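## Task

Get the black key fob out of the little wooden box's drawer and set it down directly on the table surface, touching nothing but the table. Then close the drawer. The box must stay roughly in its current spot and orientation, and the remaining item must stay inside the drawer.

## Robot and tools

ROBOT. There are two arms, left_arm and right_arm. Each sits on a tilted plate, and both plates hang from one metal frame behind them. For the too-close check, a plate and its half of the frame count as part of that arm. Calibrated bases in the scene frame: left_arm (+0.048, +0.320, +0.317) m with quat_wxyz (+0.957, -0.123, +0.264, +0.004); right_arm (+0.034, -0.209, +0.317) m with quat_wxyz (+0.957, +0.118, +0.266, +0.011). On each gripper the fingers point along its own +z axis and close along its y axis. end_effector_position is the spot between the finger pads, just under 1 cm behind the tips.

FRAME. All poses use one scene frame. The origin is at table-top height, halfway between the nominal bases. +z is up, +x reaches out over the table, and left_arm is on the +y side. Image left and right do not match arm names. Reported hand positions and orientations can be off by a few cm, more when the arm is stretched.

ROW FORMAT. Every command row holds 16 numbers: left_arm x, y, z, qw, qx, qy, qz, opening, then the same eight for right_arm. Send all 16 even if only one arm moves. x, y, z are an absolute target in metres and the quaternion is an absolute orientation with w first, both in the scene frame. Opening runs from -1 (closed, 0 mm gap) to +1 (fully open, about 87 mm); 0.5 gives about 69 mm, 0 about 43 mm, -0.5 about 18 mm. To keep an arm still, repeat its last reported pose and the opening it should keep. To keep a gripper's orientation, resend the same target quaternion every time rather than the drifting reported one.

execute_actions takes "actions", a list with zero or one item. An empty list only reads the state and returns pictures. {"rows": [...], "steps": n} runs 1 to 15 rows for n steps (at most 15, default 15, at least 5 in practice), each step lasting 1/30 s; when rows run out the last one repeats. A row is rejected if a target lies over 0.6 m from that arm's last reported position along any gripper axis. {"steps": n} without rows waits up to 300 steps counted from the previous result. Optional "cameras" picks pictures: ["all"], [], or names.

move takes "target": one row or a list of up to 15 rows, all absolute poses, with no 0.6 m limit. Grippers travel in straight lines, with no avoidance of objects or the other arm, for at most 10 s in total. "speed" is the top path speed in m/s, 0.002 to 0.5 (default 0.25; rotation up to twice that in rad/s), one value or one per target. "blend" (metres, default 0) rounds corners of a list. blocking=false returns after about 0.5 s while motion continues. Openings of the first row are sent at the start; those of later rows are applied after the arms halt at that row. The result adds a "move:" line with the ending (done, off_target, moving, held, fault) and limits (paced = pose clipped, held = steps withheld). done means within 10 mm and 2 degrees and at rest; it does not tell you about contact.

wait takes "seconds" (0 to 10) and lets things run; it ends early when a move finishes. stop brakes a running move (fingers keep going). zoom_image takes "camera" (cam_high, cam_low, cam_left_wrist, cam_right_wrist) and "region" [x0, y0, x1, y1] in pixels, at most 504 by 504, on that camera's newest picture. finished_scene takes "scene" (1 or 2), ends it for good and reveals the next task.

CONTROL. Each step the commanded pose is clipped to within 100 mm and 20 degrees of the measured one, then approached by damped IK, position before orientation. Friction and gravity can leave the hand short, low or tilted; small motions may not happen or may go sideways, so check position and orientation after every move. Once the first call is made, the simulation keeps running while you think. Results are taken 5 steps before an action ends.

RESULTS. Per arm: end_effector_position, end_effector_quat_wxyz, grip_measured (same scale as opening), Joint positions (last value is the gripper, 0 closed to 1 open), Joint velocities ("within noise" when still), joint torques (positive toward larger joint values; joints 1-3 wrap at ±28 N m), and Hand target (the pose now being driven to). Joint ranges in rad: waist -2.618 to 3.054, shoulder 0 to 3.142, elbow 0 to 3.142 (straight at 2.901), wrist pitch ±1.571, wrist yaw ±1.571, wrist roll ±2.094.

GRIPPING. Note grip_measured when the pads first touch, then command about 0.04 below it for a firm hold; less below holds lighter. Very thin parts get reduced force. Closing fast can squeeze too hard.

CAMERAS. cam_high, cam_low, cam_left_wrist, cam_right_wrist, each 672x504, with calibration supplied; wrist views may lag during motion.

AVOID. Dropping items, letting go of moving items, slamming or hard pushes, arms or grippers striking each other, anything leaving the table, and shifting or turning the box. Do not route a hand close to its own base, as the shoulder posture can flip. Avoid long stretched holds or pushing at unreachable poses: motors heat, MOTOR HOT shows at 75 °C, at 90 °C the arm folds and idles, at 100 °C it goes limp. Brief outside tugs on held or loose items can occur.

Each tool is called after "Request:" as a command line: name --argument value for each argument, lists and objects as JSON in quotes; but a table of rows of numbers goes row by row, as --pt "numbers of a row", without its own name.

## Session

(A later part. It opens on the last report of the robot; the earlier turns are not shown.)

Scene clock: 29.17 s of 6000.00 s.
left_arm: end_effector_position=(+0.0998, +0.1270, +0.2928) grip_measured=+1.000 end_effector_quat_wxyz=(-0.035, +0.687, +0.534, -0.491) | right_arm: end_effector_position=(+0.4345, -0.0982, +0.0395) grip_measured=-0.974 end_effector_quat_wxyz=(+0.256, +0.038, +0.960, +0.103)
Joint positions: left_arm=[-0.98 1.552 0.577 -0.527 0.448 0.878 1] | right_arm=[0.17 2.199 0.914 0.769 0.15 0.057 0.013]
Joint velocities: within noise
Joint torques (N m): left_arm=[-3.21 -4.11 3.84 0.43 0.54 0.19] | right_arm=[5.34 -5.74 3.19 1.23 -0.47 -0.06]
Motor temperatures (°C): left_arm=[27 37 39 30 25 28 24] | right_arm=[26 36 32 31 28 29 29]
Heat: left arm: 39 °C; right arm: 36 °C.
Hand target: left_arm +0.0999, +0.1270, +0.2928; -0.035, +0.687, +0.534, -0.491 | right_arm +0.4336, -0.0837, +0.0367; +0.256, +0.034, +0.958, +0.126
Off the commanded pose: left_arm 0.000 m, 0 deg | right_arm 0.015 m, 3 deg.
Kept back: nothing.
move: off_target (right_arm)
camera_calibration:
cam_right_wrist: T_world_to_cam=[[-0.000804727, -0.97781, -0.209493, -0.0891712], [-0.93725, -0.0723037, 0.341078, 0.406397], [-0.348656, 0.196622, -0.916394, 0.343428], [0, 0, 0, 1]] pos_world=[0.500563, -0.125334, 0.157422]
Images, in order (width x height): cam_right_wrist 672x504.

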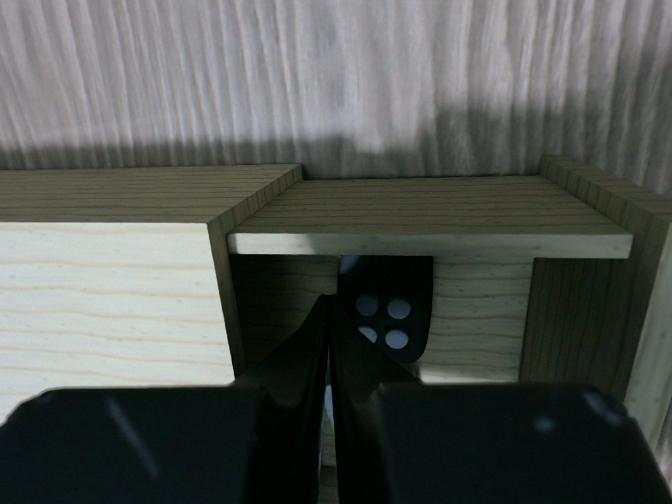

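Request:
move --target '[0.0998, 0.1270, 0.2928, -0.035, 0.687, 0.534, -0.491, 1, 0.434, -0.075, 0.036, 0.2566, 0.0338, 0.9576, 0.1261, -1]' --speed 0.06 --cameras '["cam_right_wrist"]'

Request:
zoom_image --camera "cam_right_wrist" --region '[168, 80, 572, 400]'

Scene clock: 30.20 s of 6000.00 s.
left_arm: end_effector_position=(+0.0998, +0.1270, +0.2928) grip_measured=+1.000 end_effector_quat_wxyz=(-0.035, +0.687, +0.534, -0.491) | right_arm: end_effector_position=(+0.4359, -0.0997, +0.0370) grip_measured=-0.974 end_effector_quat_wxyz=(+0.256, +0.040, +0.961, +0.097)
Joint positions: left_arm=[-0.98 1.552 0.577 -0.527 0.448 0.878 1] | right_arm=[0.17 2.208 0.923 0.769 0.163 0.057 0.013]
Joint velocities: within noise
Joint torques (N m): left_arm=[-3.18 -4.1 3.81 0.43 0.55 0.19] | right_arm=[7.39 -5.79 3.07 1.21 -0.41 0.05]
Motor temperatures (°C): left_arm=[27 37 39 30 25 28 24] | right_arm=[26 36 32 31 28 29 29]
Heat: left arm: 39 °C; right arm: 36 °C.
Hand target: left_arm +0.0999, +0.1270, +0.2928; -0.035, +0.687, +0.534, -0.491 | right_arm +0.4332, -0.0756, +0.0370; +0.256, +0.034, +0.958, +0.126
Off the commanded pose: left_arm 0.000 m, 0 deg | right_arm 0.025 m, 3 deg.
Kept back: nothing.
move: off_target (right_arm)
camera_calibration:
cam_right_wrist: T_world_to_cam=[[-0.00760297, -0.980113, -0.198293, -0.0888232], [-0.937768, -0.0618585, 0.341707, 0.409652], [-0.347178, 0.188551, -0.918649, 0.340601], [0, 0, 0, 1]] pos_world=[0.501733, -0.125937, 0.155299]
Images, in order (width x height): cam_right_wrist 672x504.

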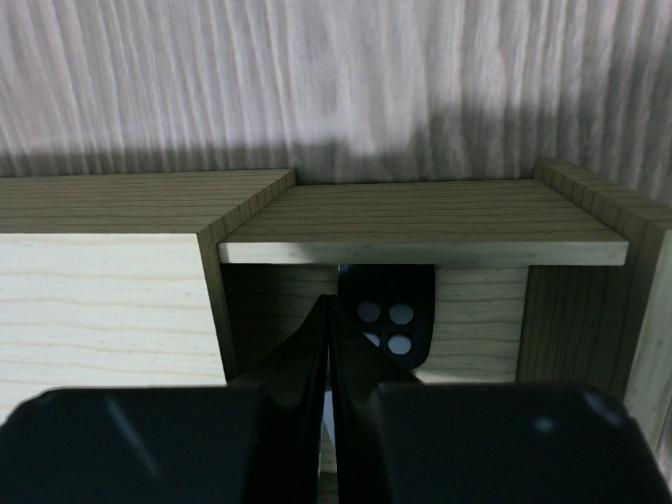

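Scaled by 1.248 from the camera's 672x504 image, which has a finer 960x720 frame.

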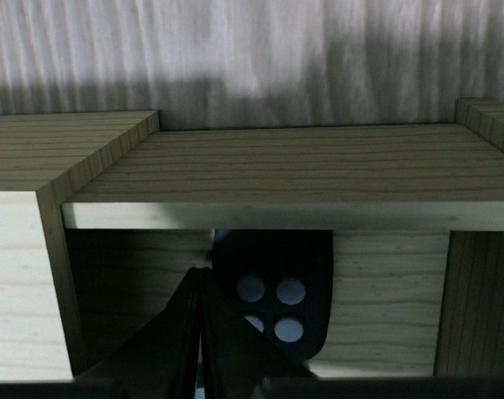

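Request:
wait --seconds 0.1 --cameras '["cam_low"]'

Request:
zoom_image --camera "cam_low" --region '[190, 150, 490, 390]'

Scene clock: 30.60 s of 6000.00 s.
left_arm: end_effector_position=(+0.0998, +0.1270, +0.2928) grip_measured=+1.000 end_effector_quat_wxyz=(-0.035, +0.687, +0.534, -0.491) | right_arm: end_effector_position=(+0.4359, -0.0997, +0.0370) grip_measured=-0.974 end_effector_quat_wxyz=(+0.256, +0.040, +0.961, +0.097)
Joint positions: left_arm=[-0.98 1.552 0.577 -0.527 0.448 0.878 1] | right_arm=[0.17 2.208 0.923 0.769 0.163 0.057 0.013]
Joint velocities: within noise
Joint torques (N m): left_arm=[-3.19 -4.07 3.82 0.44 0.54 0.19] | right_arm=[7.34 -5.82 2.89 1.21 -0.4 0.07]
Motor temperatures (°C): left_arm=[27 37 39 30 25 28 24] | right_arm=[26 36 32 31 28 29 29]
Heat: left arm: 39 °C; right arm: 36 °C.
Hand target: left_arm +0.0999, +0.1270, +0.2928; -0.035, +0.687, +0.534, -0.491 | right_arm +0.4332, -0.0756, +0.0370; +0.256, +0.034, +0.958, +0.126
Off the commanded pose: left_arm 0.000 m, 0 deg | right_arm 0.025 m, 3 deg.
Steps of this call (1-12: nothing new was sent). Readings (end_effector_position of left_arm | right_arm):
1: (+0.0998, +0.1270, +0.2928) | (+0.4359, -0.0997, +0.0370)
2: (+0.0998, +0.1270, +0.2928) | (+0.4359, -0.0997, +0.0370)
4: (+0.0998, +0.1270, +0.2928) | (+0.4359, -0.0997, +0.0370)
8: (+0.0998, +0.1270, +0.2928) | (+0.4359, -0.0997, +0.0370)
12: the state above
Images, in order (width x height): cam_low 672x504.

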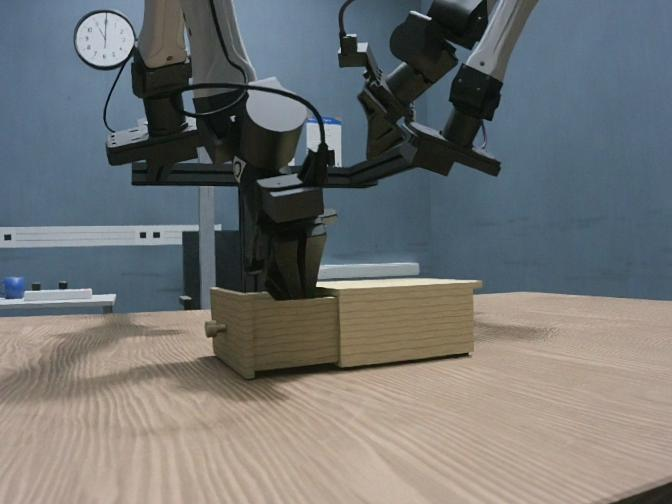

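Scaled by 1.680 from the camera's 672x504 image, which has a finer 960x720 frame.

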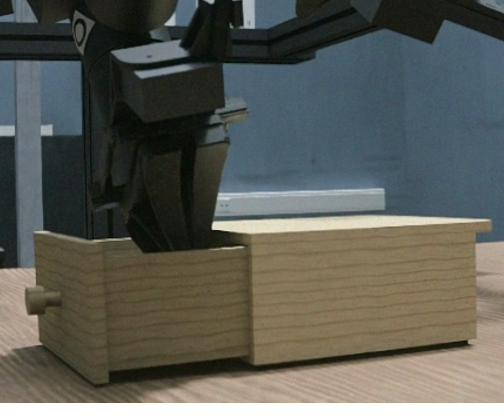

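Request:
move --target '[0.0998, 0.1270, 0.2928, -0.035, 0.687, 0.534, -0.491, 1, 0.432, -0.067, 0.036, 0.2566, 0.0338, 0.9576, 0.1261, -1]' --speed 0.06 --cameras '["cam_right_wrist"]'

Scene clock: 31.60 s of 6000.00 s.
left_arm: end_effector_position=(+0.0998, +0.1270, +0.2928) grip_measured=+1.000 end_effector_quat_wxyz=(-0.035, +0.687, +0.534, -0.491) | right_arm: end_effector_position=(+0.4360, -0.1009, +0.0370) grip_measured=-0.974 end_effector_quat_wxyz=(+0.259, +0.041, +0.962, +0.083)
Joint positions: left_arm=[-0.98 1.552 0.577 -0.527 0.448 0.878 1] | right_arm=[0.181 2.211 0.923 0.775 0.202 0.057 0.013]
Joint velocities: within noise
Joint torques (N m): left_arm=[-3.25 -4.08 3.79 0.43 0.53 0.19] | right_arm=[8.24 -5.48 2.99 1.19 -0.6 0.19]
Motor temperatures (°C): left_arm=[27 37 39 30 25 28 24] | right_arm=[26 36 32 31 28 29 29]
Heat: left arm: 39 °C; right arm: 36 °C.
Hand target: left_arm +0.0999, +0.1270, +0.2928; -0.035, +0.687, +0.534, -0.491 | right_arm +0.4306, -0.0683, +0.0377; +0.256, +0.034, +0.958, +0.126
Off the commanded pose: left_arm 0.000 m, 0 deg | right_arm 0.034 m, 5 deg.
Kept back: nothing.
move: off_target (right_arm)
camera_calibration:
cam_right_wrist: T_world_to_cam=[[-0.0178795, -0.985026, -0.171479, -0.0870131], [-0.939259, -0.0422446, 0.340599, 0.412354], [-0.342742, 0.167153, -0.924439, 0.336951], [0, 0, 0, 1]] pos_world=[0.501239, -0.124613, 0.156122]
Images, in order (width x height): cam_right_wrist 672x504.

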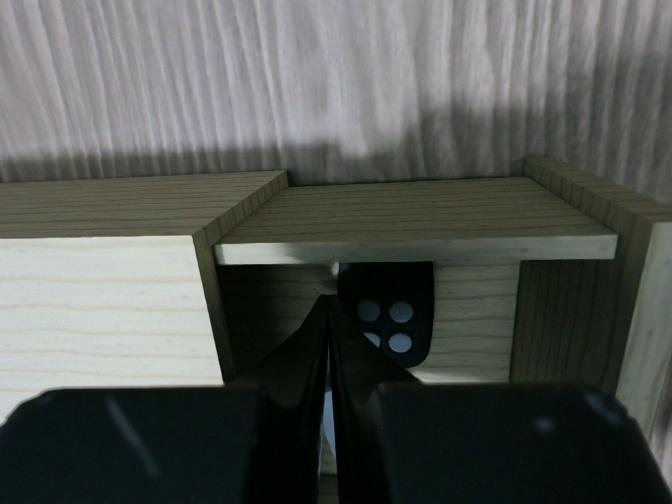

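Request:
move --target '[0.0998, 0.1270, 0.2928, -0.035, 0.687, 0.534, -0.491, 1, 0.430, -0.1, 0.085, 0.2566, 0.0338, 0.9576, 0.1261, -1]' --speed 0.15 --cameras '[]'

Request:
move --target '[0.0998, 0.1270, 0.2928, -0.035, 0.687, 0.534, -0.491, 1, 0.430, -0.085, 0.085, 0.2566, 0.0338, 0.9576, 0.1261, -1]' --speed 0.1 --cameras '["cam_right_wrist", "cam_low", "cam_high"]'

Scene clock: 33.70 s of 6000.00 s.
left_arm: end_effector_position=(+0.0998, +0.1270, +0.2928) grip_measured=+1.000 end_effector_quat_wxyz=(-0.035, +0.687, +0.534, -0.491) | right_arm: end_effector_position=(+0.4244, -0.0997, +0.0753) grip_measured=-0.974 end_effector_quat_wxyz=(+0.249, +0.030, +0.961, +0.120)
Joint positions: left_arm=[-0.98 1.552 0.577 -0.527 0.448 0.878 1] | right_arm=[0.184 2.045 0.81 0.704 0.127 0.062 0.013]
Joint velocities: within noise
Joint torques (N m): left_arm=[-3.18 -4.03 3.79 0.43 0.54 0.18] | right_arm=[3.74 -10.22 1.25 0.96 -0.27 -0.11]
Motor temperatures (°C): left_arm=[27 37 39 30 25 28 24] | right_arm=[26 36 32 31 28 29 29]
Heat: left arm: 39 °C; right arm: 36 °C.
Hand target: left_arm +0.0999, +0.1270, +0.2928; -0.035, +0.687, +0.534, -0.491 | right_arm +0.4299, -0.0998, +0.0847; +0.257, +0.034, +0.958, +0.126
Off the commanded pose: left_arm 0.000 m, 0 deg | right_arm 0.011 m, 1 deg.
Kept back: nothing.
move: off_target (right_arm)
No camera images: "cameras" was empty.

Scene clock: 34.40 s of 6000.00 s.
left_arm: end_effector_position=(+0.0998, +0.1270, +0.2928) grip_measured=+1.000 end_effector_quat_wxyz=(-0.035, +0.687, +0.534, -0.491) | right_arm: end_effector_position=(+0.4235, -0.0913, +0.0782) grip_measured=-0.974 end_effector_quat_wxyz=(+0.250, +0.031, +0.960, +0.121)
Joint positions: left_arm=[-0.98 1.552 0.577 -0.527 0.448 0.878 1] | right_arm=[0.21 2.045 0.81 0.704 0.147 0.076 0.013]
Joint velocities: within noise
Joint torques (N m): left_arm=[-3.21 -4.04 3.85 0.44 0.54 0.19] | right_arm=[5.34 -8.47 3 0.97 -0.06 -0.07]
Motor temperatures (°C): left_arm=[27 37 39 30 25 28 24] | right_arm=[26 36 32 31 28 29 29]
Heat: left arm: 39 °C; right arm: 36 °C.
Hand target: left_arm +0.0999, +0.1270, +0.2928; -0.035, +0.687, +0.534, -0.491 | right_arm +0.4299, -0.0849, +0.0850; +0.257, +0.034, +0.958, +0.126
Off the commanded pose: left_arm 0.000 m, 0 deg | right_arm 0.011 m, 1 deg.
Kept back: nothing.
move: off_target (right_arm)
camera_calibration:
cam_right_wrist: T_world_to_cam=[[0.0189967, -0.970854, -0.238916, -0.0797253], [-0.932345, -0.103498, 0.346441, 0.378005], [-0.361071, 0.216171, -0.907137, 0.380062], [0, 0, 0, 1]] pos_world=[0.491174, -0.120437, 0.194764]
Images, in order (width x height): cam_high 672x504, cam_low 672x504, cam_right_wrist 672x504.

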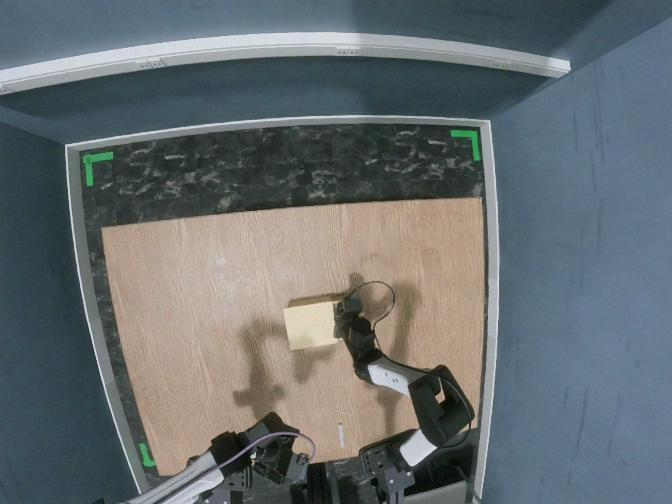

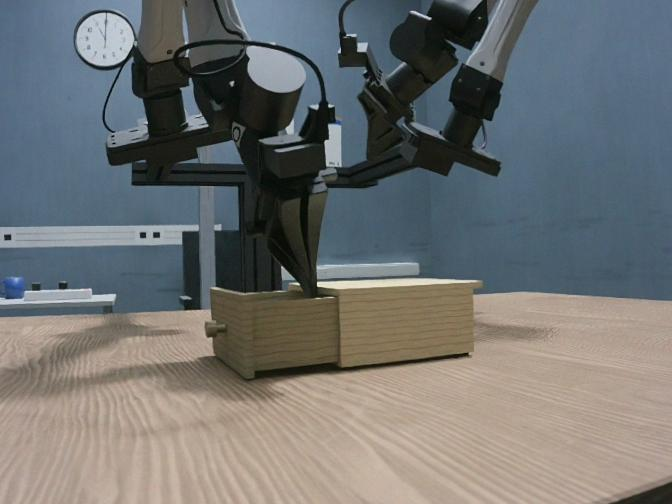

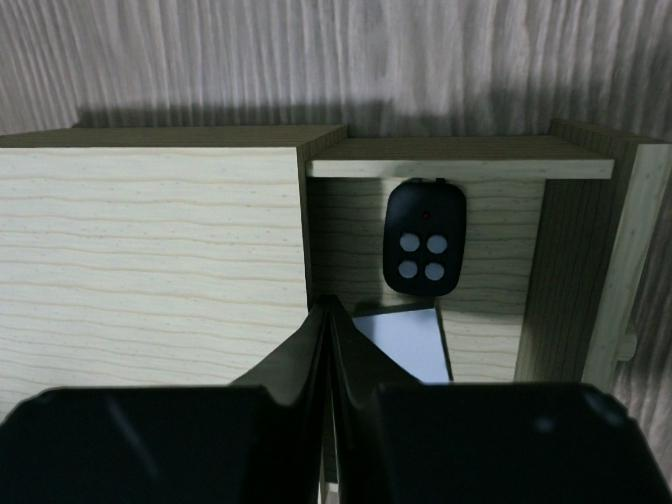

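Request:
zoom_image --camera "cam_low" --region '[200, 100, 380, 310]'

Request:
zoom_image --camera "cam_high" --region '[270, 270, 410, 370]'

Scaled by 2.400 from the camera's 672x504 image, which has a finer 960x720 frame.

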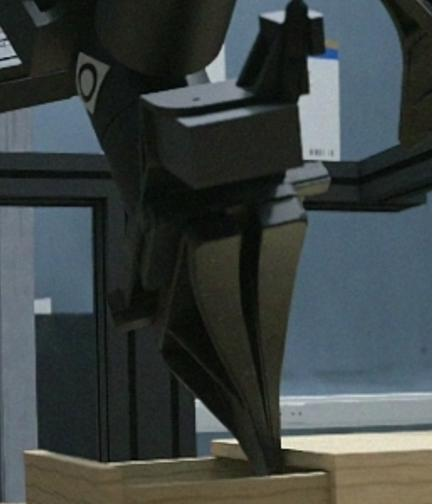

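Scaled by 3.600 from the camera's 672x504 image, which has a finer 960x720 frame.

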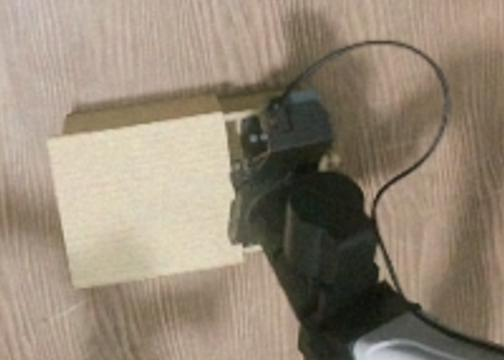

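Request:
move --pt "0.0998 0.1270 0.2928 -0.035 0.687 0.534 -0.491 1 0.424 -0.105 0.10 0.2566 0.0338 0.9576 0.1261 -1" --pt "0.0998 0.1270 0.2928 -0.035 0.687 0.534 -0.491 1 0.422 -0.122 0.090 0.0870 0.0061 0.9938 0.0695 0.0" --speed 0.15 --blend 0.01 --cameras '["cam_right_wrist", "cam_low"]'

Request:
zoom_image --camera "cam_right_wrist" --region '[130, 0, 580, 380]'

Scene clock: 42.77 s of 6000.00 s.
left_arm: end_effector_position=(+0.0998, +0.1270, +0.2928) grip_measured=+1.000 end_effector_quat_wxyz=(-0.035, +0.687, +0.534, -0.491) | right_arm: end_effector_position=(+0.4226, -0.1165, +0.0960) grip_measured=+0.000 end_effector_quat_wxyz=(+0.094, +0.003, +0.993, +0.078)
Joint positions: left_arm=[-0.98 1.552 0.577 -0.527 0.448 0.878 1] | right_arm=[0.187 1.966 1.1 0.005 0.19 0.078 0.5]
Joint velocities: within noise
Joint torques (N m): left_arm=[-3.25 -4.08 3.81 0.44 0.55 0.19] | right_arm=[2.8 -6.94 5.23 0.47 0.02 -0.13]
Motor temperatures (°C): left_arm=[27 37 39 30 25 28 24] | right_arm=[26 36 31 31 28 29 29]
Heat: left arm: 39 °C; right arm: 36 °C.
Hand target: left_arm +0.0999, +0.1270, +0.2928; -0.035, +0.687, +0.534, -0.491 | right_arm +0.4218, -0.1220, +0.0901; +0.087, +0.006, +0.994, +0.070
Off the commanded pose: left_arm 0.000 m, 0 deg | right_arm 0.008 m, 1 deg.
Kept back: nothing.
move: done
camera_calibration:
cam_right_wrist: T_world_to_cam=[[0.0292219, -0.987624, -0.154095, -0.114351], [-0.770212, -0.120508, 0.626299, 0.271028], [-0.637118, 0.100384, -0.764202, 0.49071], [0, 0, 0, 1]] pos_world=[0.524731, -0.129535, 0.187636]
Images, in order (width x height): cam_low 672x504, cam_right_wrist 672x504.

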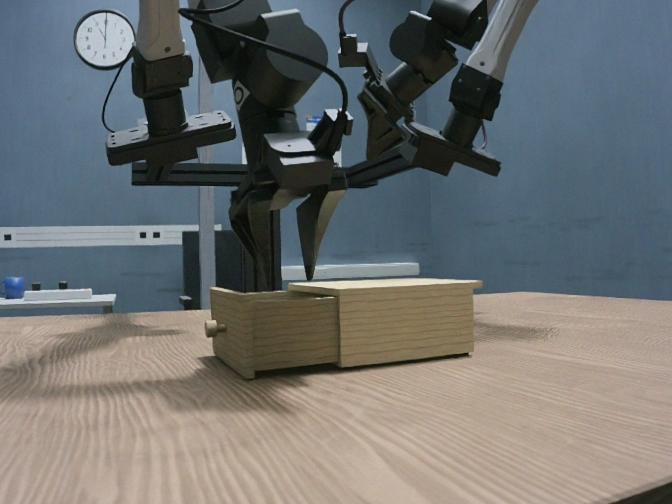

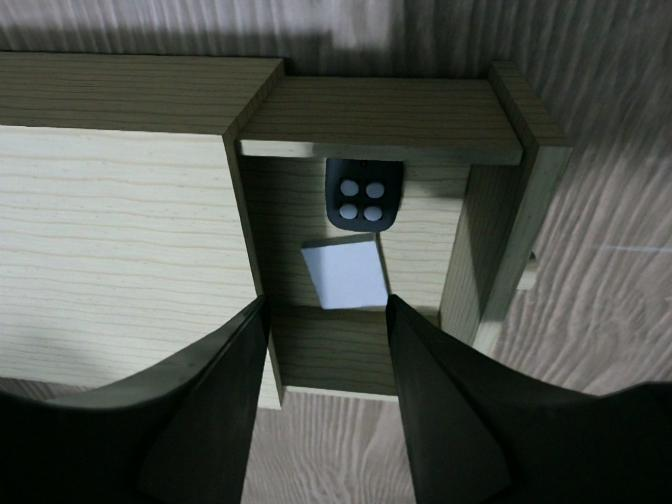

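Scaled by 1.120 from the camera's 672x504 image, which has a finer 960x720 frame.

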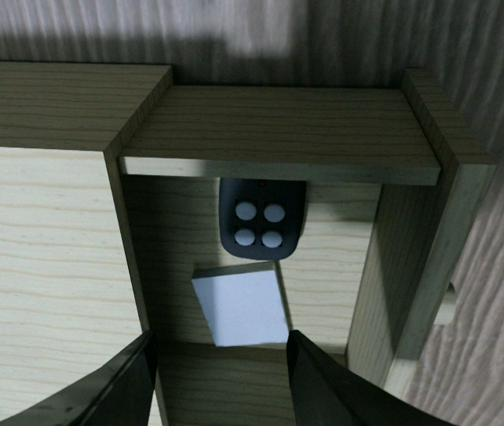

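Request:
move --target '[0.0998, 0.1270, 0.2928, -0.035, 0.687, 0.534, -0.491, 1, 0.422, -0.129, 0.066, 0.0868, 0.0076, 0.9924, 0.0869, 0.0]' --speed 0.1 --cameras '["cam_right_wrist", "cam_low"]'

Request:
zoom_image --camera "cam_right_wrist" --region '[130, 60, 580, 400]'

Scene clock: 44.33 s of 6000.00 s.
left_arm: end_effector_position=(+0.0998, +0.1270, +0.2928) grip_measured=+1.000 end_effector_quat_wxyz=(-0.035, +0.687, +0.534, -0.491) | right_arm: end_effector_position=(+0.4174, -0.1282, +0.0717) grip_measured=+0.000 end_effector_quat_wxyz=(+0.082, +0.008, +0.993, +0.084)
Joint positions: left_arm=[-0.98 1.552 0.577 -0.527 0.448 0.878 1] | right_arm=[0.133 2.032 1.116 0.04 0.144 0.052 0.5]
Joint velocities: within noise
Joint torques (N m): left_arm=[-3.22 -4.08 3.79 0.43 0.55 0.19] | right_arm=[2.82 -6.87 4.85 0.64 -0.18 -0.27]
Motor temperatures (°C): left_arm=[27 37 39 30 25 28 24] | right_arm=[26 36 32 31 28 29 29]
Heat: left arm: 39 °C; right arm: 36 °C.
Hand target: left_arm +0.0999, +0.1270, +0.2928; -0.035, +0.687, +0.534, -0.491 | right_arm +0.4218, -0.1291, +0.0662; +0.087, +0.008, +0.992, +0.087
Off the commanded pose: left_arm 0.000 m, 0 deg | right_arm 0.007 m, 1 deg.
Kept back: nothing.
move: done
camera_calibration:
cam_right_wrist: T_world_to_cam=[[0.0187091, -0.985869, -0.166469, -0.124015], [-0.755694, -0.122962, 0.643278, 0.273237], [-0.654657, 0.113764, -0.747316, 0.477939], [0, 0, 0, 1]] pos_world=[0.52169, -0.143037, 0.16076]
Images, in order (width x height): cam_low 672x504, cam_right_wrist 672x504.

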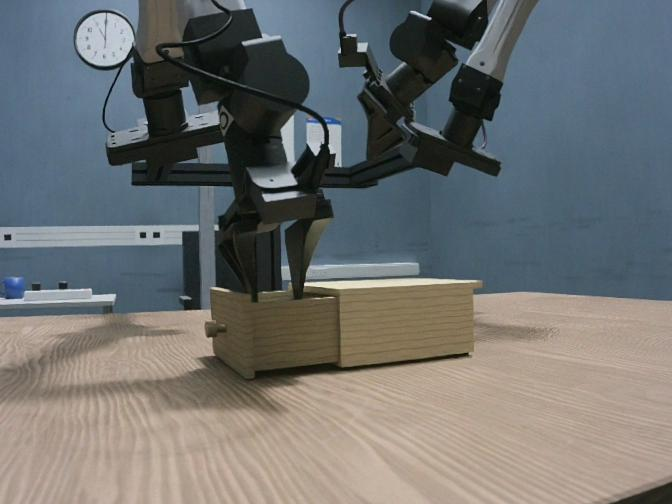

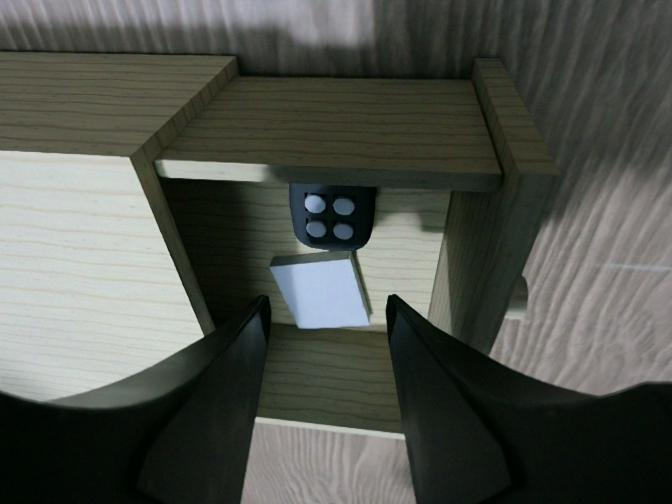

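Scaled by 1.120 from the camera's 672x504 image, which has a finer 960x720 frame.

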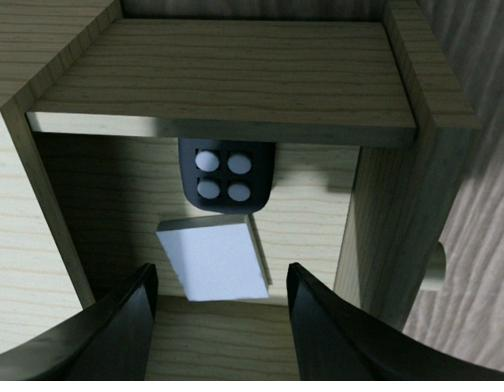

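Request:
move --target '[0.0998, 0.1270, 0.2928, -0.035, 0.687, 0.534, -0.491, 1, 0.424, -0.116, 0.056, 0.0868, 0.0076, 0.9924, 0.0869, 0.0]' --speed 0.1 --cameras '["cam_right_wrist", "cam_low"]'

Request:
zoom_image --camera "cam_right_wrist" --region '[130, 60, 580, 400]'

Scene clock: 45.47 s of 6000.00 s.
left_arm: end_effector_position=(+0.0998, +0.1270, +0.2928) grip_measured=+1.000 end_effector_quat_wxyz=(-0.035, +0.687, +0.534, -0.491) | right_arm: end_effector_position=(+0.4191, -0.1239, +0.0592) grip_measured=+0.000 end_effector_quat_wxyz=(+0.080, +0.007, +0.993, +0.084)
Joint positions: left_arm=[-0.98 1.552 0.577 -0.527 0.448 0.878 1] | right_arm=[0.133 2.084 1.15 0.053 0.142 0.052 0.5]
Joint velocities: within noise
Joint torques (N m): left_arm=[-3.21 -4.08 3.81 0.44 0.54 0.2] | right_arm=[5.22 -7.06 4.62 0.62 -0.04 -0.07]
Motor temperatures (°C): left_arm=[27 37 39 30 25 28 24] | right_arm=[26 36 32 31 28 29 29]
Heat: left arm: 39 °C; right arm: 36 °C.
Hand target: left_arm +0.0999, +0.1270, +0.2928; -0.035, +0.687, +0.534, -0.491 | right_arm +0.4236, -0.1161, +0.0562; +0.087, +0.008, +0.992, +0.087
Off the commanded pose: left_arm 0.000 m, 0 deg | right_arm 0.010 m, 1 deg.
Kept back: nothing.
move: done
camera_calibration:
cam_right_wrist: T_world_to_cam=[[0.0195072, -0.985706, -0.16734, -0.122204], [-0.752675, -0.124647, 0.646485, 0.281452], [-0.658103, 0.113342, -0.744348, 0.470387], [0, 0, 0, 1]] pos_world=[0.523789, -0.138689, 0.147727]
Images, in order (width x height): cam_low 672x504, cam_right_wrist 672x504.

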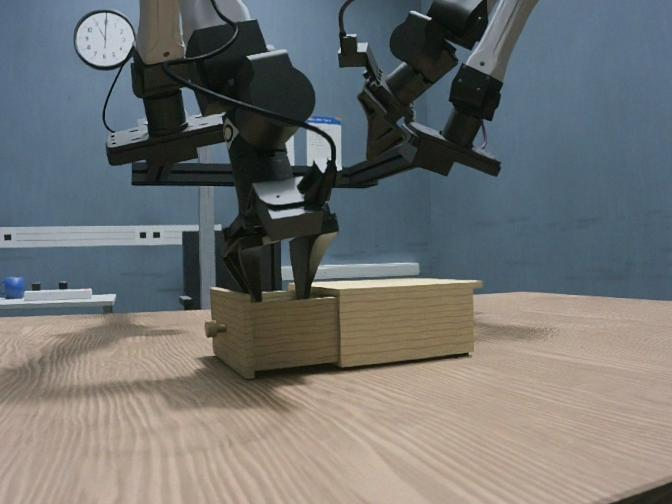

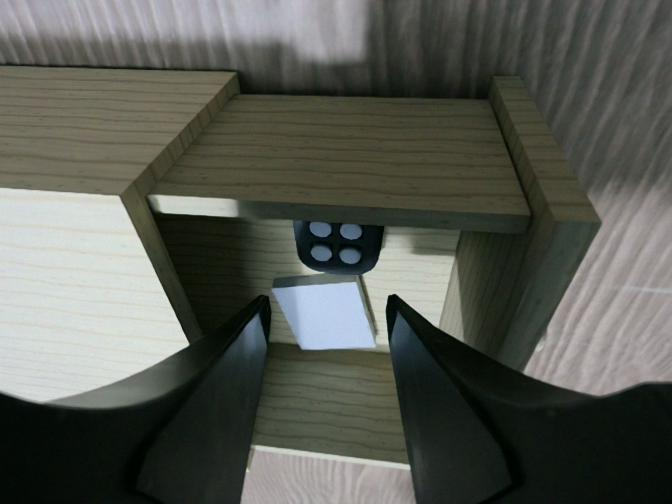

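Scaled by 1.120 from the camera's 672x504 image, which has a finer 960x720 frame.

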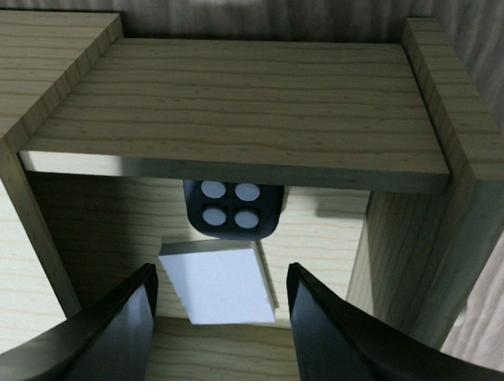

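Request:
move --target '[0.0998, 0.1270, 0.2928, -0.035, 0.687, 0.534, -0.491, 1, 0.423, -0.1165, 0.034, 0.0868, 0.0076, 0.9924, 0.0869, 0.0]' --speed 0.08 --cameras '["cam_right_wrist", "cam_low"]'

Request:
zoom_image --camera "cam_right_wrist" --region '[130, 120, 580, 500]'

Scene clock: 46.43 s of 6000.00 s.
left_arm: end_effector_position=(+0.0998, +0.1270, +0.2928) grip_measured=+1.000 end_effector_quat_wxyz=(-0.035, +0.687, +0.534, -0.491) | right_arm: end_effector_position=(+0.4165, -0.1180, +0.0394) grip_measured=+0.000 end_effector_quat_wxyz=(+0.077, +0.007, +0.993, +0.084)
Joint positions: left_arm=[-0.98 1.552 0.577 -0.527 0.448 0.878 1] | right_arm=[0.133 2.158 1.18 0.092 0.142 0.051 0.5]
Joint velocities: within noise
Joint torques (N m): left_arm=[-3.19 -4.07 3.85 0.44 0.54 0.19] | right_arm=[3.63 -6.97 4.49 0.73 -0.13 -0.22]
Motor temperatures (°C): left_arm=[27 37 39 30 25 28 24] | right_arm=[26 36 32 31 28 29 29]
Heat: left arm: 39 °C; right arm: 36 °C.
Hand target: left_arm +0.0999, +0.1270, +0.2928; -0.035, +0.687, +0.534, -0.491 | right_arm +0.4227, -0.1166, +0.0342; +0.087, +0.008, +0.992, +0.087
Off the commanded pose: left_arm 0.000 m, 0 deg | right_arm 0.009 m, 1 deg.
Kept back: nothing.
move: done
camera_calibration:
cam_right_wrist: T_world_to_cam=[[0.0205469, -0.985739, -0.167023, -0.120047], [-0.749424, -0.125763, 0.650036, 0.291335], [-0.661771, 0.111815, -0.741321, 0.454513], [0, 0, 0, 1]] pos_world=[0.521584, -0.132517, 0.127511]
Images, in order (width x height): cam_low 672x504, cam_right_wrist 672x504.

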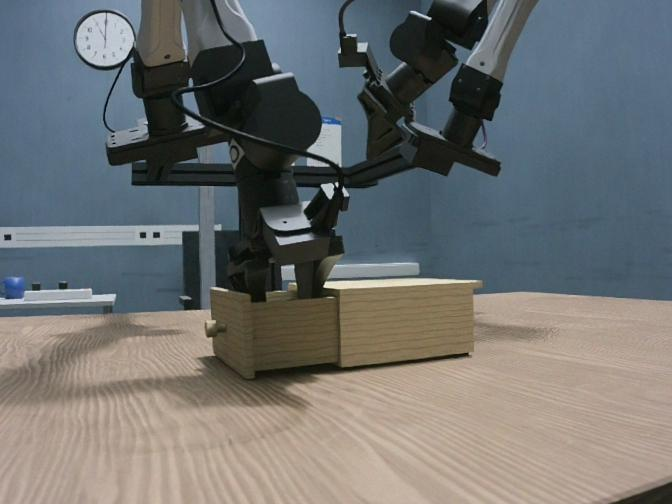

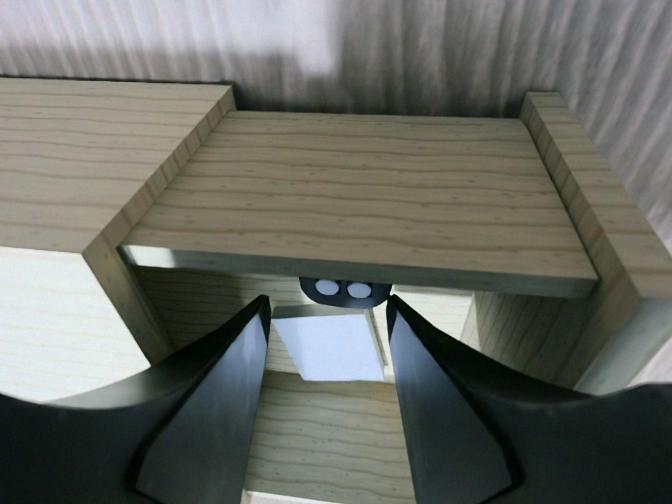

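Scaled by 1.120 from the camera's 672x504 image, which has a finer 960x720 frame.

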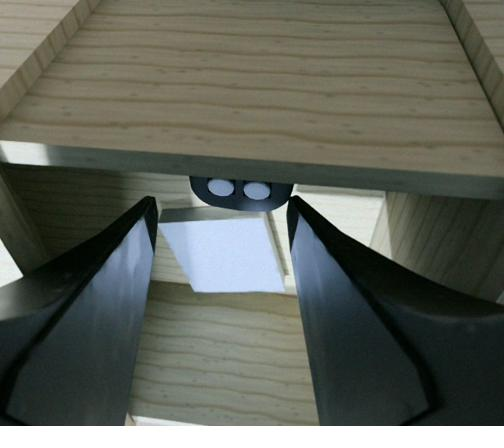

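Request:
move --target '[0.0998, 0.1270, 0.2928, -0.035, 0.687, 0.534, -0.491, 1, 0.427, -0.130, 0.031, 0.0868, 0.0076, 0.9924, 0.0869, 0.0]' --speed 0.08 --cameras '["cam_right_wrist", "cam_low"]'

Request:
zoom_image --camera "cam_right_wrist" --region '[130, 120, 580, 500]'

Scene clock: 47.43 s of 6000.00 s.
left_arm: end_effector_position=(+0.0998, +0.1270, +0.2928) grip_measured=+1.000 end_effector_quat_wxyz=(-0.035, +0.687, +0.534, -0.491) | right_arm: end_effector_position=(+0.4233, -0.1238, +0.0384) grip_measured=+0.000 end_effector_quat_wxyz=(+0.083, +0.009, +0.992, +0.091)
Joint positions: left_arm=[-0.98 1.552 0.577 -0.527 0.448 0.878 1] | right_arm=[0.111 2.158 1.193 0.093 0.115 0.037 0.5]
Joint velocities: within noise
Joint torques (N m): left_arm=[-3.21 -4.11 3.84 0.44 0.54 0.19] | right_arm=[2.43 -7.21 4.64 0.64 -0.1 -0.34]
Motor temperatures (°C): left_arm=[27 37 39 30 25 28 24] | right_arm=[26 36 32 31 28 29 29]
Heat: left arm: 39 °C; right arm: 36 °C.
Hand target: left_arm +0.0999, +0.1270, +0.2928; -0.035, +0.687, +0.534, -0.491 | right_arm +0.4267, -0.1301, +0.0312; +0.087, +0.008, +0.992, +0.087
Off the commanded pose: left_arm 0.000 m, 0 deg | right_arm 0.010 m, 1 deg.
Kept back: nothing.
move: done
camera_calibration:
cam_right_wrist: T_world_to_cam=[[0.0184983, -0.983273, -0.181198, -0.124333], [-0.757101, -0.132144, 0.639793, 0.29926], [-0.653035, 0.12535, -0.746882, 0.457069], [0, 0, 0, 1]] pos_world=[0.527353, -0.140001, 0.127383]
Images, in order (width x height): cam_low 672x504, cam_right_wrist 672x504.

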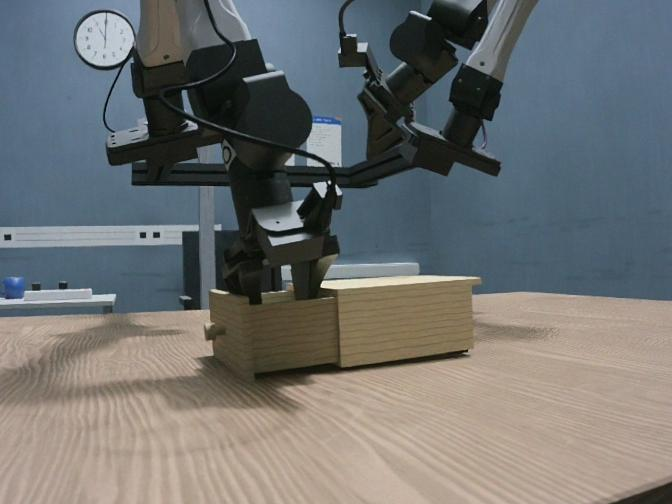

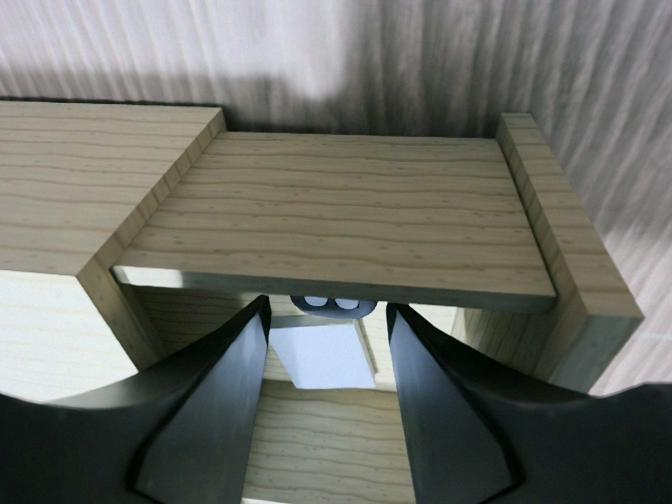

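Scaled by 1.120 from the camera's 672x504 image, which has a finer 960x720 frame.

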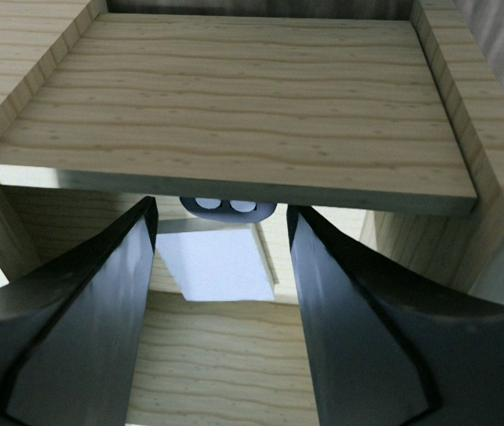

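Request:
move --target '[0.0998, 0.1270, 0.2928, -0.035, 0.687, 0.534, -0.491, 1, 0.4265, -0.1335, 0.014, 0.0868, 0.0076, 0.9924, 0.0869, 0.0]' --speed 0.06 --cameras '["cam_right_wrist", "cam_low"]'

Request:
zoom_image --camera "cam_right_wrist" --region '[130, 120, 580, 500]'

Scene clock: 48.37 s of 6000.00 s.
left_arm: end_effector_position=(+0.0998, +0.1270, +0.2928) grip_measured=+1.000 end_effector_quat_wxyz=(-0.035, +0.687, +0.534, -0.491) | right_arm: end_effector_position=(+0.4234, -0.1200, +0.0322) grip_measured=-0.001 end_effector_quat_wxyz=(+0.080, +0.007, +0.992, +0.101)
Joint positions: left_arm=[-0.98 1.552 0.577 -0.527 0.448 0.878 1] | right_arm=[0.107 2.184 1.214 0.092 0.093 0.033 0.499]
Joint velocities: within noise
Joint torques (N m): left_arm=[-3.21 -4.04 3.78 0.42 0.55 0.19] | right_arm=[0.99 -5.34 4.71 0.93 -0.02 -0.47]
Motor temperatures (°C): left_arm=[27 37 39 30 25 28 24] | right_arm=[26 36 32 31 28 29 29]
Heat: left arm: 39 °C; right arm: 36 °C.
Hand target: left_arm +0.0999, +0.1270, +0.2928; -0.035, +0.687, +0.534, -0.491 | right_arm +0.4255, -0.1338, +0.0155; +0.086, +0.008, +0.992, +0.087
Off the commanded pose: left_arm 0.000 m, 0 deg | right_arm 0.023 m, 2 deg.
Kept back: nothing.
move: off_target (right_arm)
camera_calibration:
cam_right_wrist: T_world_to_cam=[[0.023125, -0.979618, -0.199536, -0.122724], [-0.752409, -0.148477, 0.641744, 0.299762], [-0.658291, 0.135292, -0.740506, 0.45526], [0, 0, 0, 1]] pos_world=[0.528074, -0.137308, 0.120264]
Images, in order (width x height): cam_low 672x504, cam_right_wrist 672x504.

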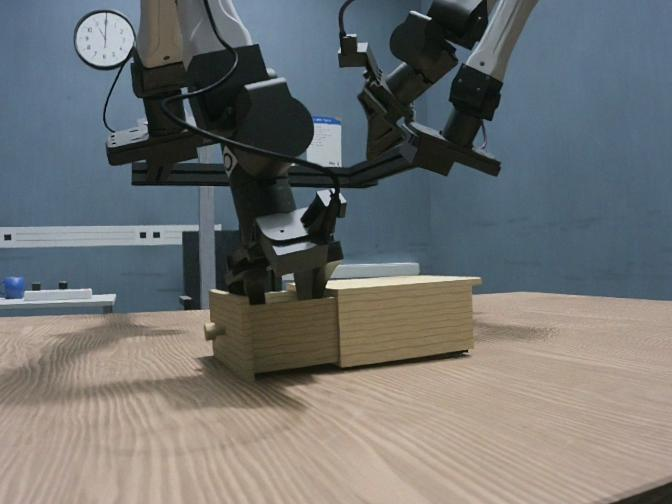

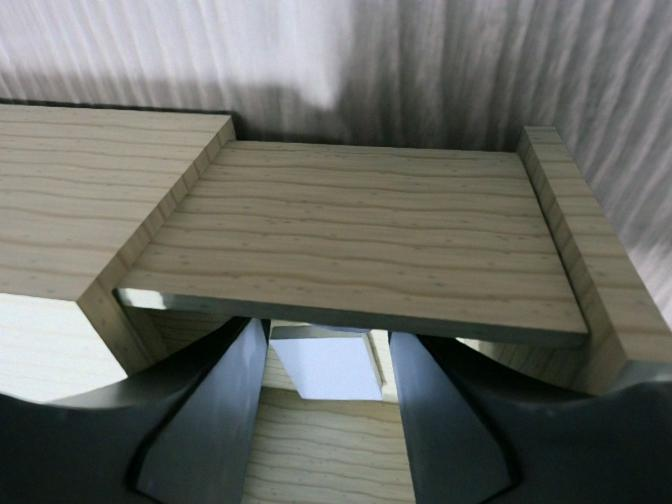

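Scaled by 1.120 from the camera's 672x504 image, which has a finer 960x720 frame.

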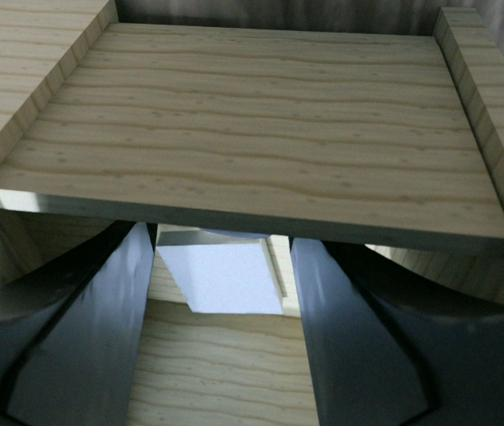

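Request:
zoom_image --camera "cam_low" --region '[200, 180, 360, 390]'

Scaled by 2.400 from the camera's 672x504 image, which has a finer 960x720 frame.

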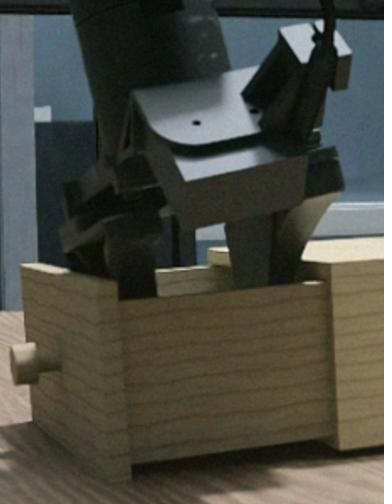

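Request:
move --target '[0.0998, 0.1270, 0.2928, -0.035, 0.687, 0.534, -0.491, 1, 0.424, -0.128, 0.034, 0.0871, 0.0034, 0.9954, 0.0391, -0.03]' --speed 0.06 --cameras '["cam_right_wrist", "cam_low"]'

Request:
zoom_image --camera "cam_right_wrist" --region '[130, 120, 580, 500]'

Request:
zoom_image --camera "cam_low" --region '[200, 180, 360, 390]'

Scene clock: 51.47 s of 6000.00 s.
left_arm: end_effector_position=(+0.0998, +0.1270, +0.2928) grip_measured=+1.000 end_effector_quat_wxyz=(-0.035, +0.687, +0.534, -0.491) | right_arm: end_effector_position=(+0.4246, -0.1246, +0.0322) grip_measured=-0.030 end_effector_quat_wxyz=(+0.086, +0.002, +0.995, +0.052)
Joint positions: left_arm=[-0.98 1.552 0.577 -0.527 0.448 0.878 1] | right_arm=[0.139 2.188 1.215 0.099 0.211 0.039 0.485]
Joint velocities: within noise
Joint torques (N m): left_arm=[-3.21 -4.11 3.82 0.43 0.54 0.19] | right_arm=[4.71 -9.48 2.09 0.53 0.21 -0.12]
Motor temperatures (°C): left_arm=[27 37 39 30 25 27 23] | right_arm=[26 36 31 31 28 29 29]
Heat: left arm: 39 °C; right arm: 36 °C.
Hand target: left_arm +0.0999, +0.1270, +0.2928; -0.035, +0.687, +0.534, -0.491 | right_arm +0.4242, -0.1280, +0.0341; +0.087, +0.004, +0.995, +0.039
Off the commanded pose: left_arm 0.000 m, 0 deg | right_arm 0.004 m, 1 deg.
Kept back: nothing.
move: done
camera_calibration:
cam_right_wrist: T_world_to_cam=[[0.0247928, -0.994464, -0.102116, -0.132911], [-0.760084, -0.0851018, 0.644228, 0.311124], [-0.649352, 0.0616444, -0.757986, 0.444273], [0, 0, 0, 1]] pos_world=[0.528265, -0.133085, 0.122746]
Images, in order (width x height): cam_low 672x504, cam_right_wrist 672x504.

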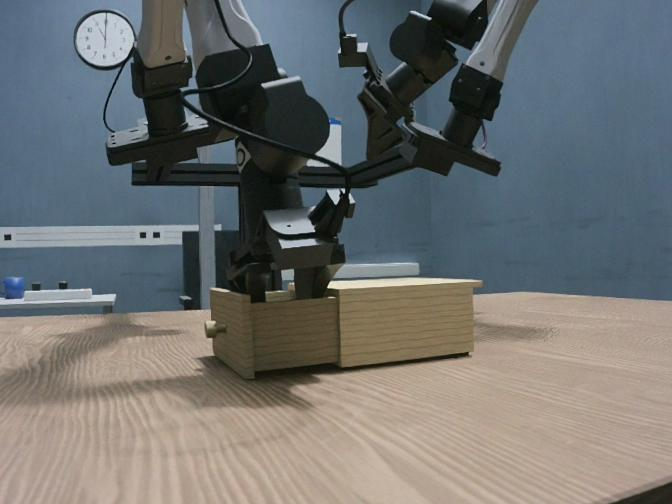

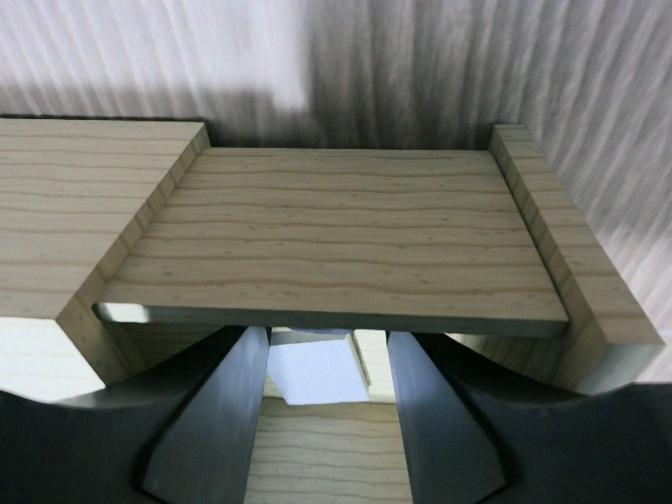

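Scaled by 1.120 from the camera's 672x504 image, which has a finer 960x720 frame.

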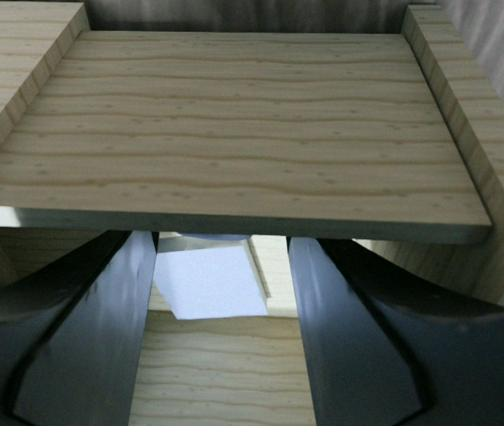

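Scaled by 2.400 from the camera's 672x504 image, which has a finer 960x720 frame.

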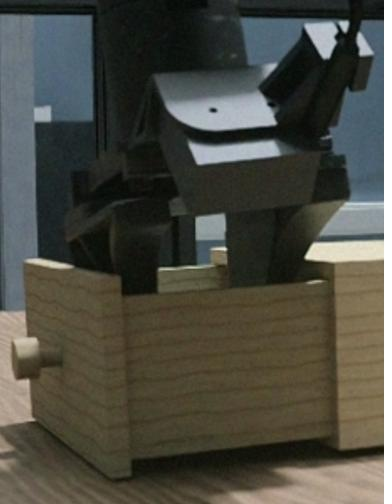

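Request:
move --target '[0.0998, 0.1270, 0.2928, -0.035, 0.687, 0.534, -0.491, 1, 0.426, -0.124, 0.016, 0.0871, 0.0034, 0.9954, 0.0391, -0.03]' --speed 0.04 --cameras '["cam_right_wrist", "cam_low"]'

Scene clock: 53.07 s of 6000.00 s.
left_arm: end_effector_position=(+0.0998, +0.1270, +0.2928) grip_measured=+1.000 end_effector_quat_wxyz=(-0.035, +0.687, +0.534, -0.491) | right_arm: end_effector_position=(+0.4240, -0.1259, +0.0282) grip_measured=-0.031 end_effector_quat_wxyz=(+0.081, +0.002, +0.996, +0.045)
Joint positions: left_arm=[-0.98 1.552 0.577 -0.527 0.448 0.878 1] | right_arm=[0.139 2.204 1.233 0.087 0.225 0.04 0.484]
Joint velocities: within noise
Joint torques (N m): left_arm=[-3.25 -4.07 3.79 0.44 0.54 0.19] | right_arm=[4.18 -5.67 4.81 0.86 0.08 -0.15]
Motor temperatures (°C): left_arm=[27 37 39 30 25 27 23] | right_arm=[26 36 31 31 28 29 29]
Heat: left arm: 39 °C; right arm: 36 °C.
Hand target: left_arm +0.0999, +0.1270, +0.2928; -0.035, +0.687, +0.534, -0.491 | right_arm +0.4256, -0.1242, +0.0167; +0.087, +0.003, +0.995, +0.039
Off the commanded pose: left_arm 0.000 m, 0 deg | right_arm 0.013 m, 1 deg.
Kept back: nothing.
move: off_target (right_arm)
camera_calibration:
cam_right_wrist: T_world_to_cam=[[0.0244491, -0.995811, -0.0881084, -0.134985], [-0.75343, -0.0762828, 0.653088, 0.311086], [-0.657074, 0.0504161, -0.752139, 0.442643], [0, 0, 0, 1]] pos_world=[0.528531, -0.133005, 0.117869]
Images, in order (width x height): cam_low 672x504, cam_right_wrist 672x504.

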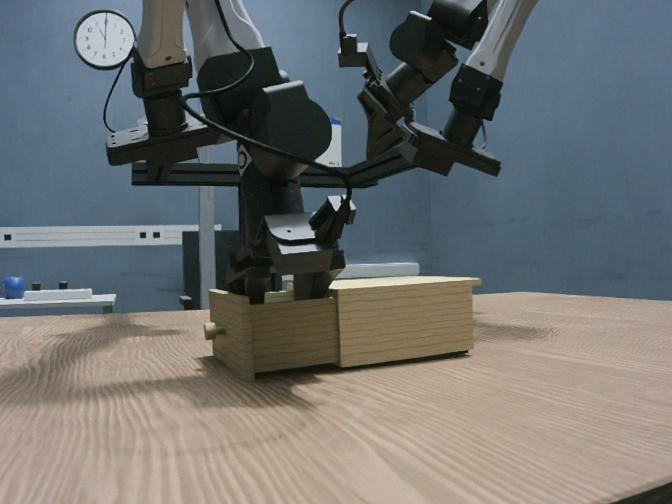

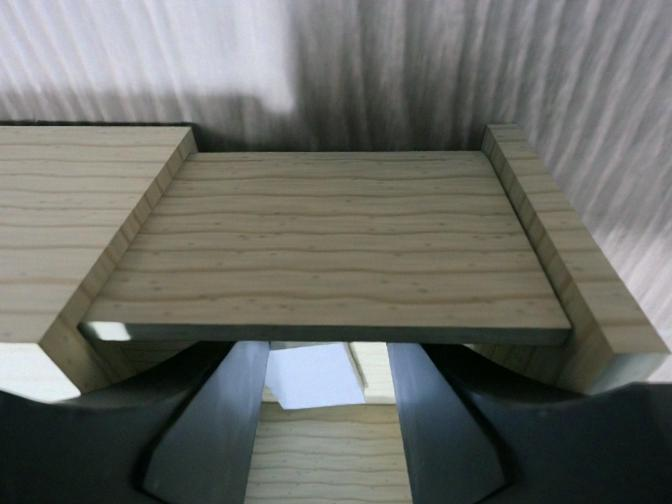

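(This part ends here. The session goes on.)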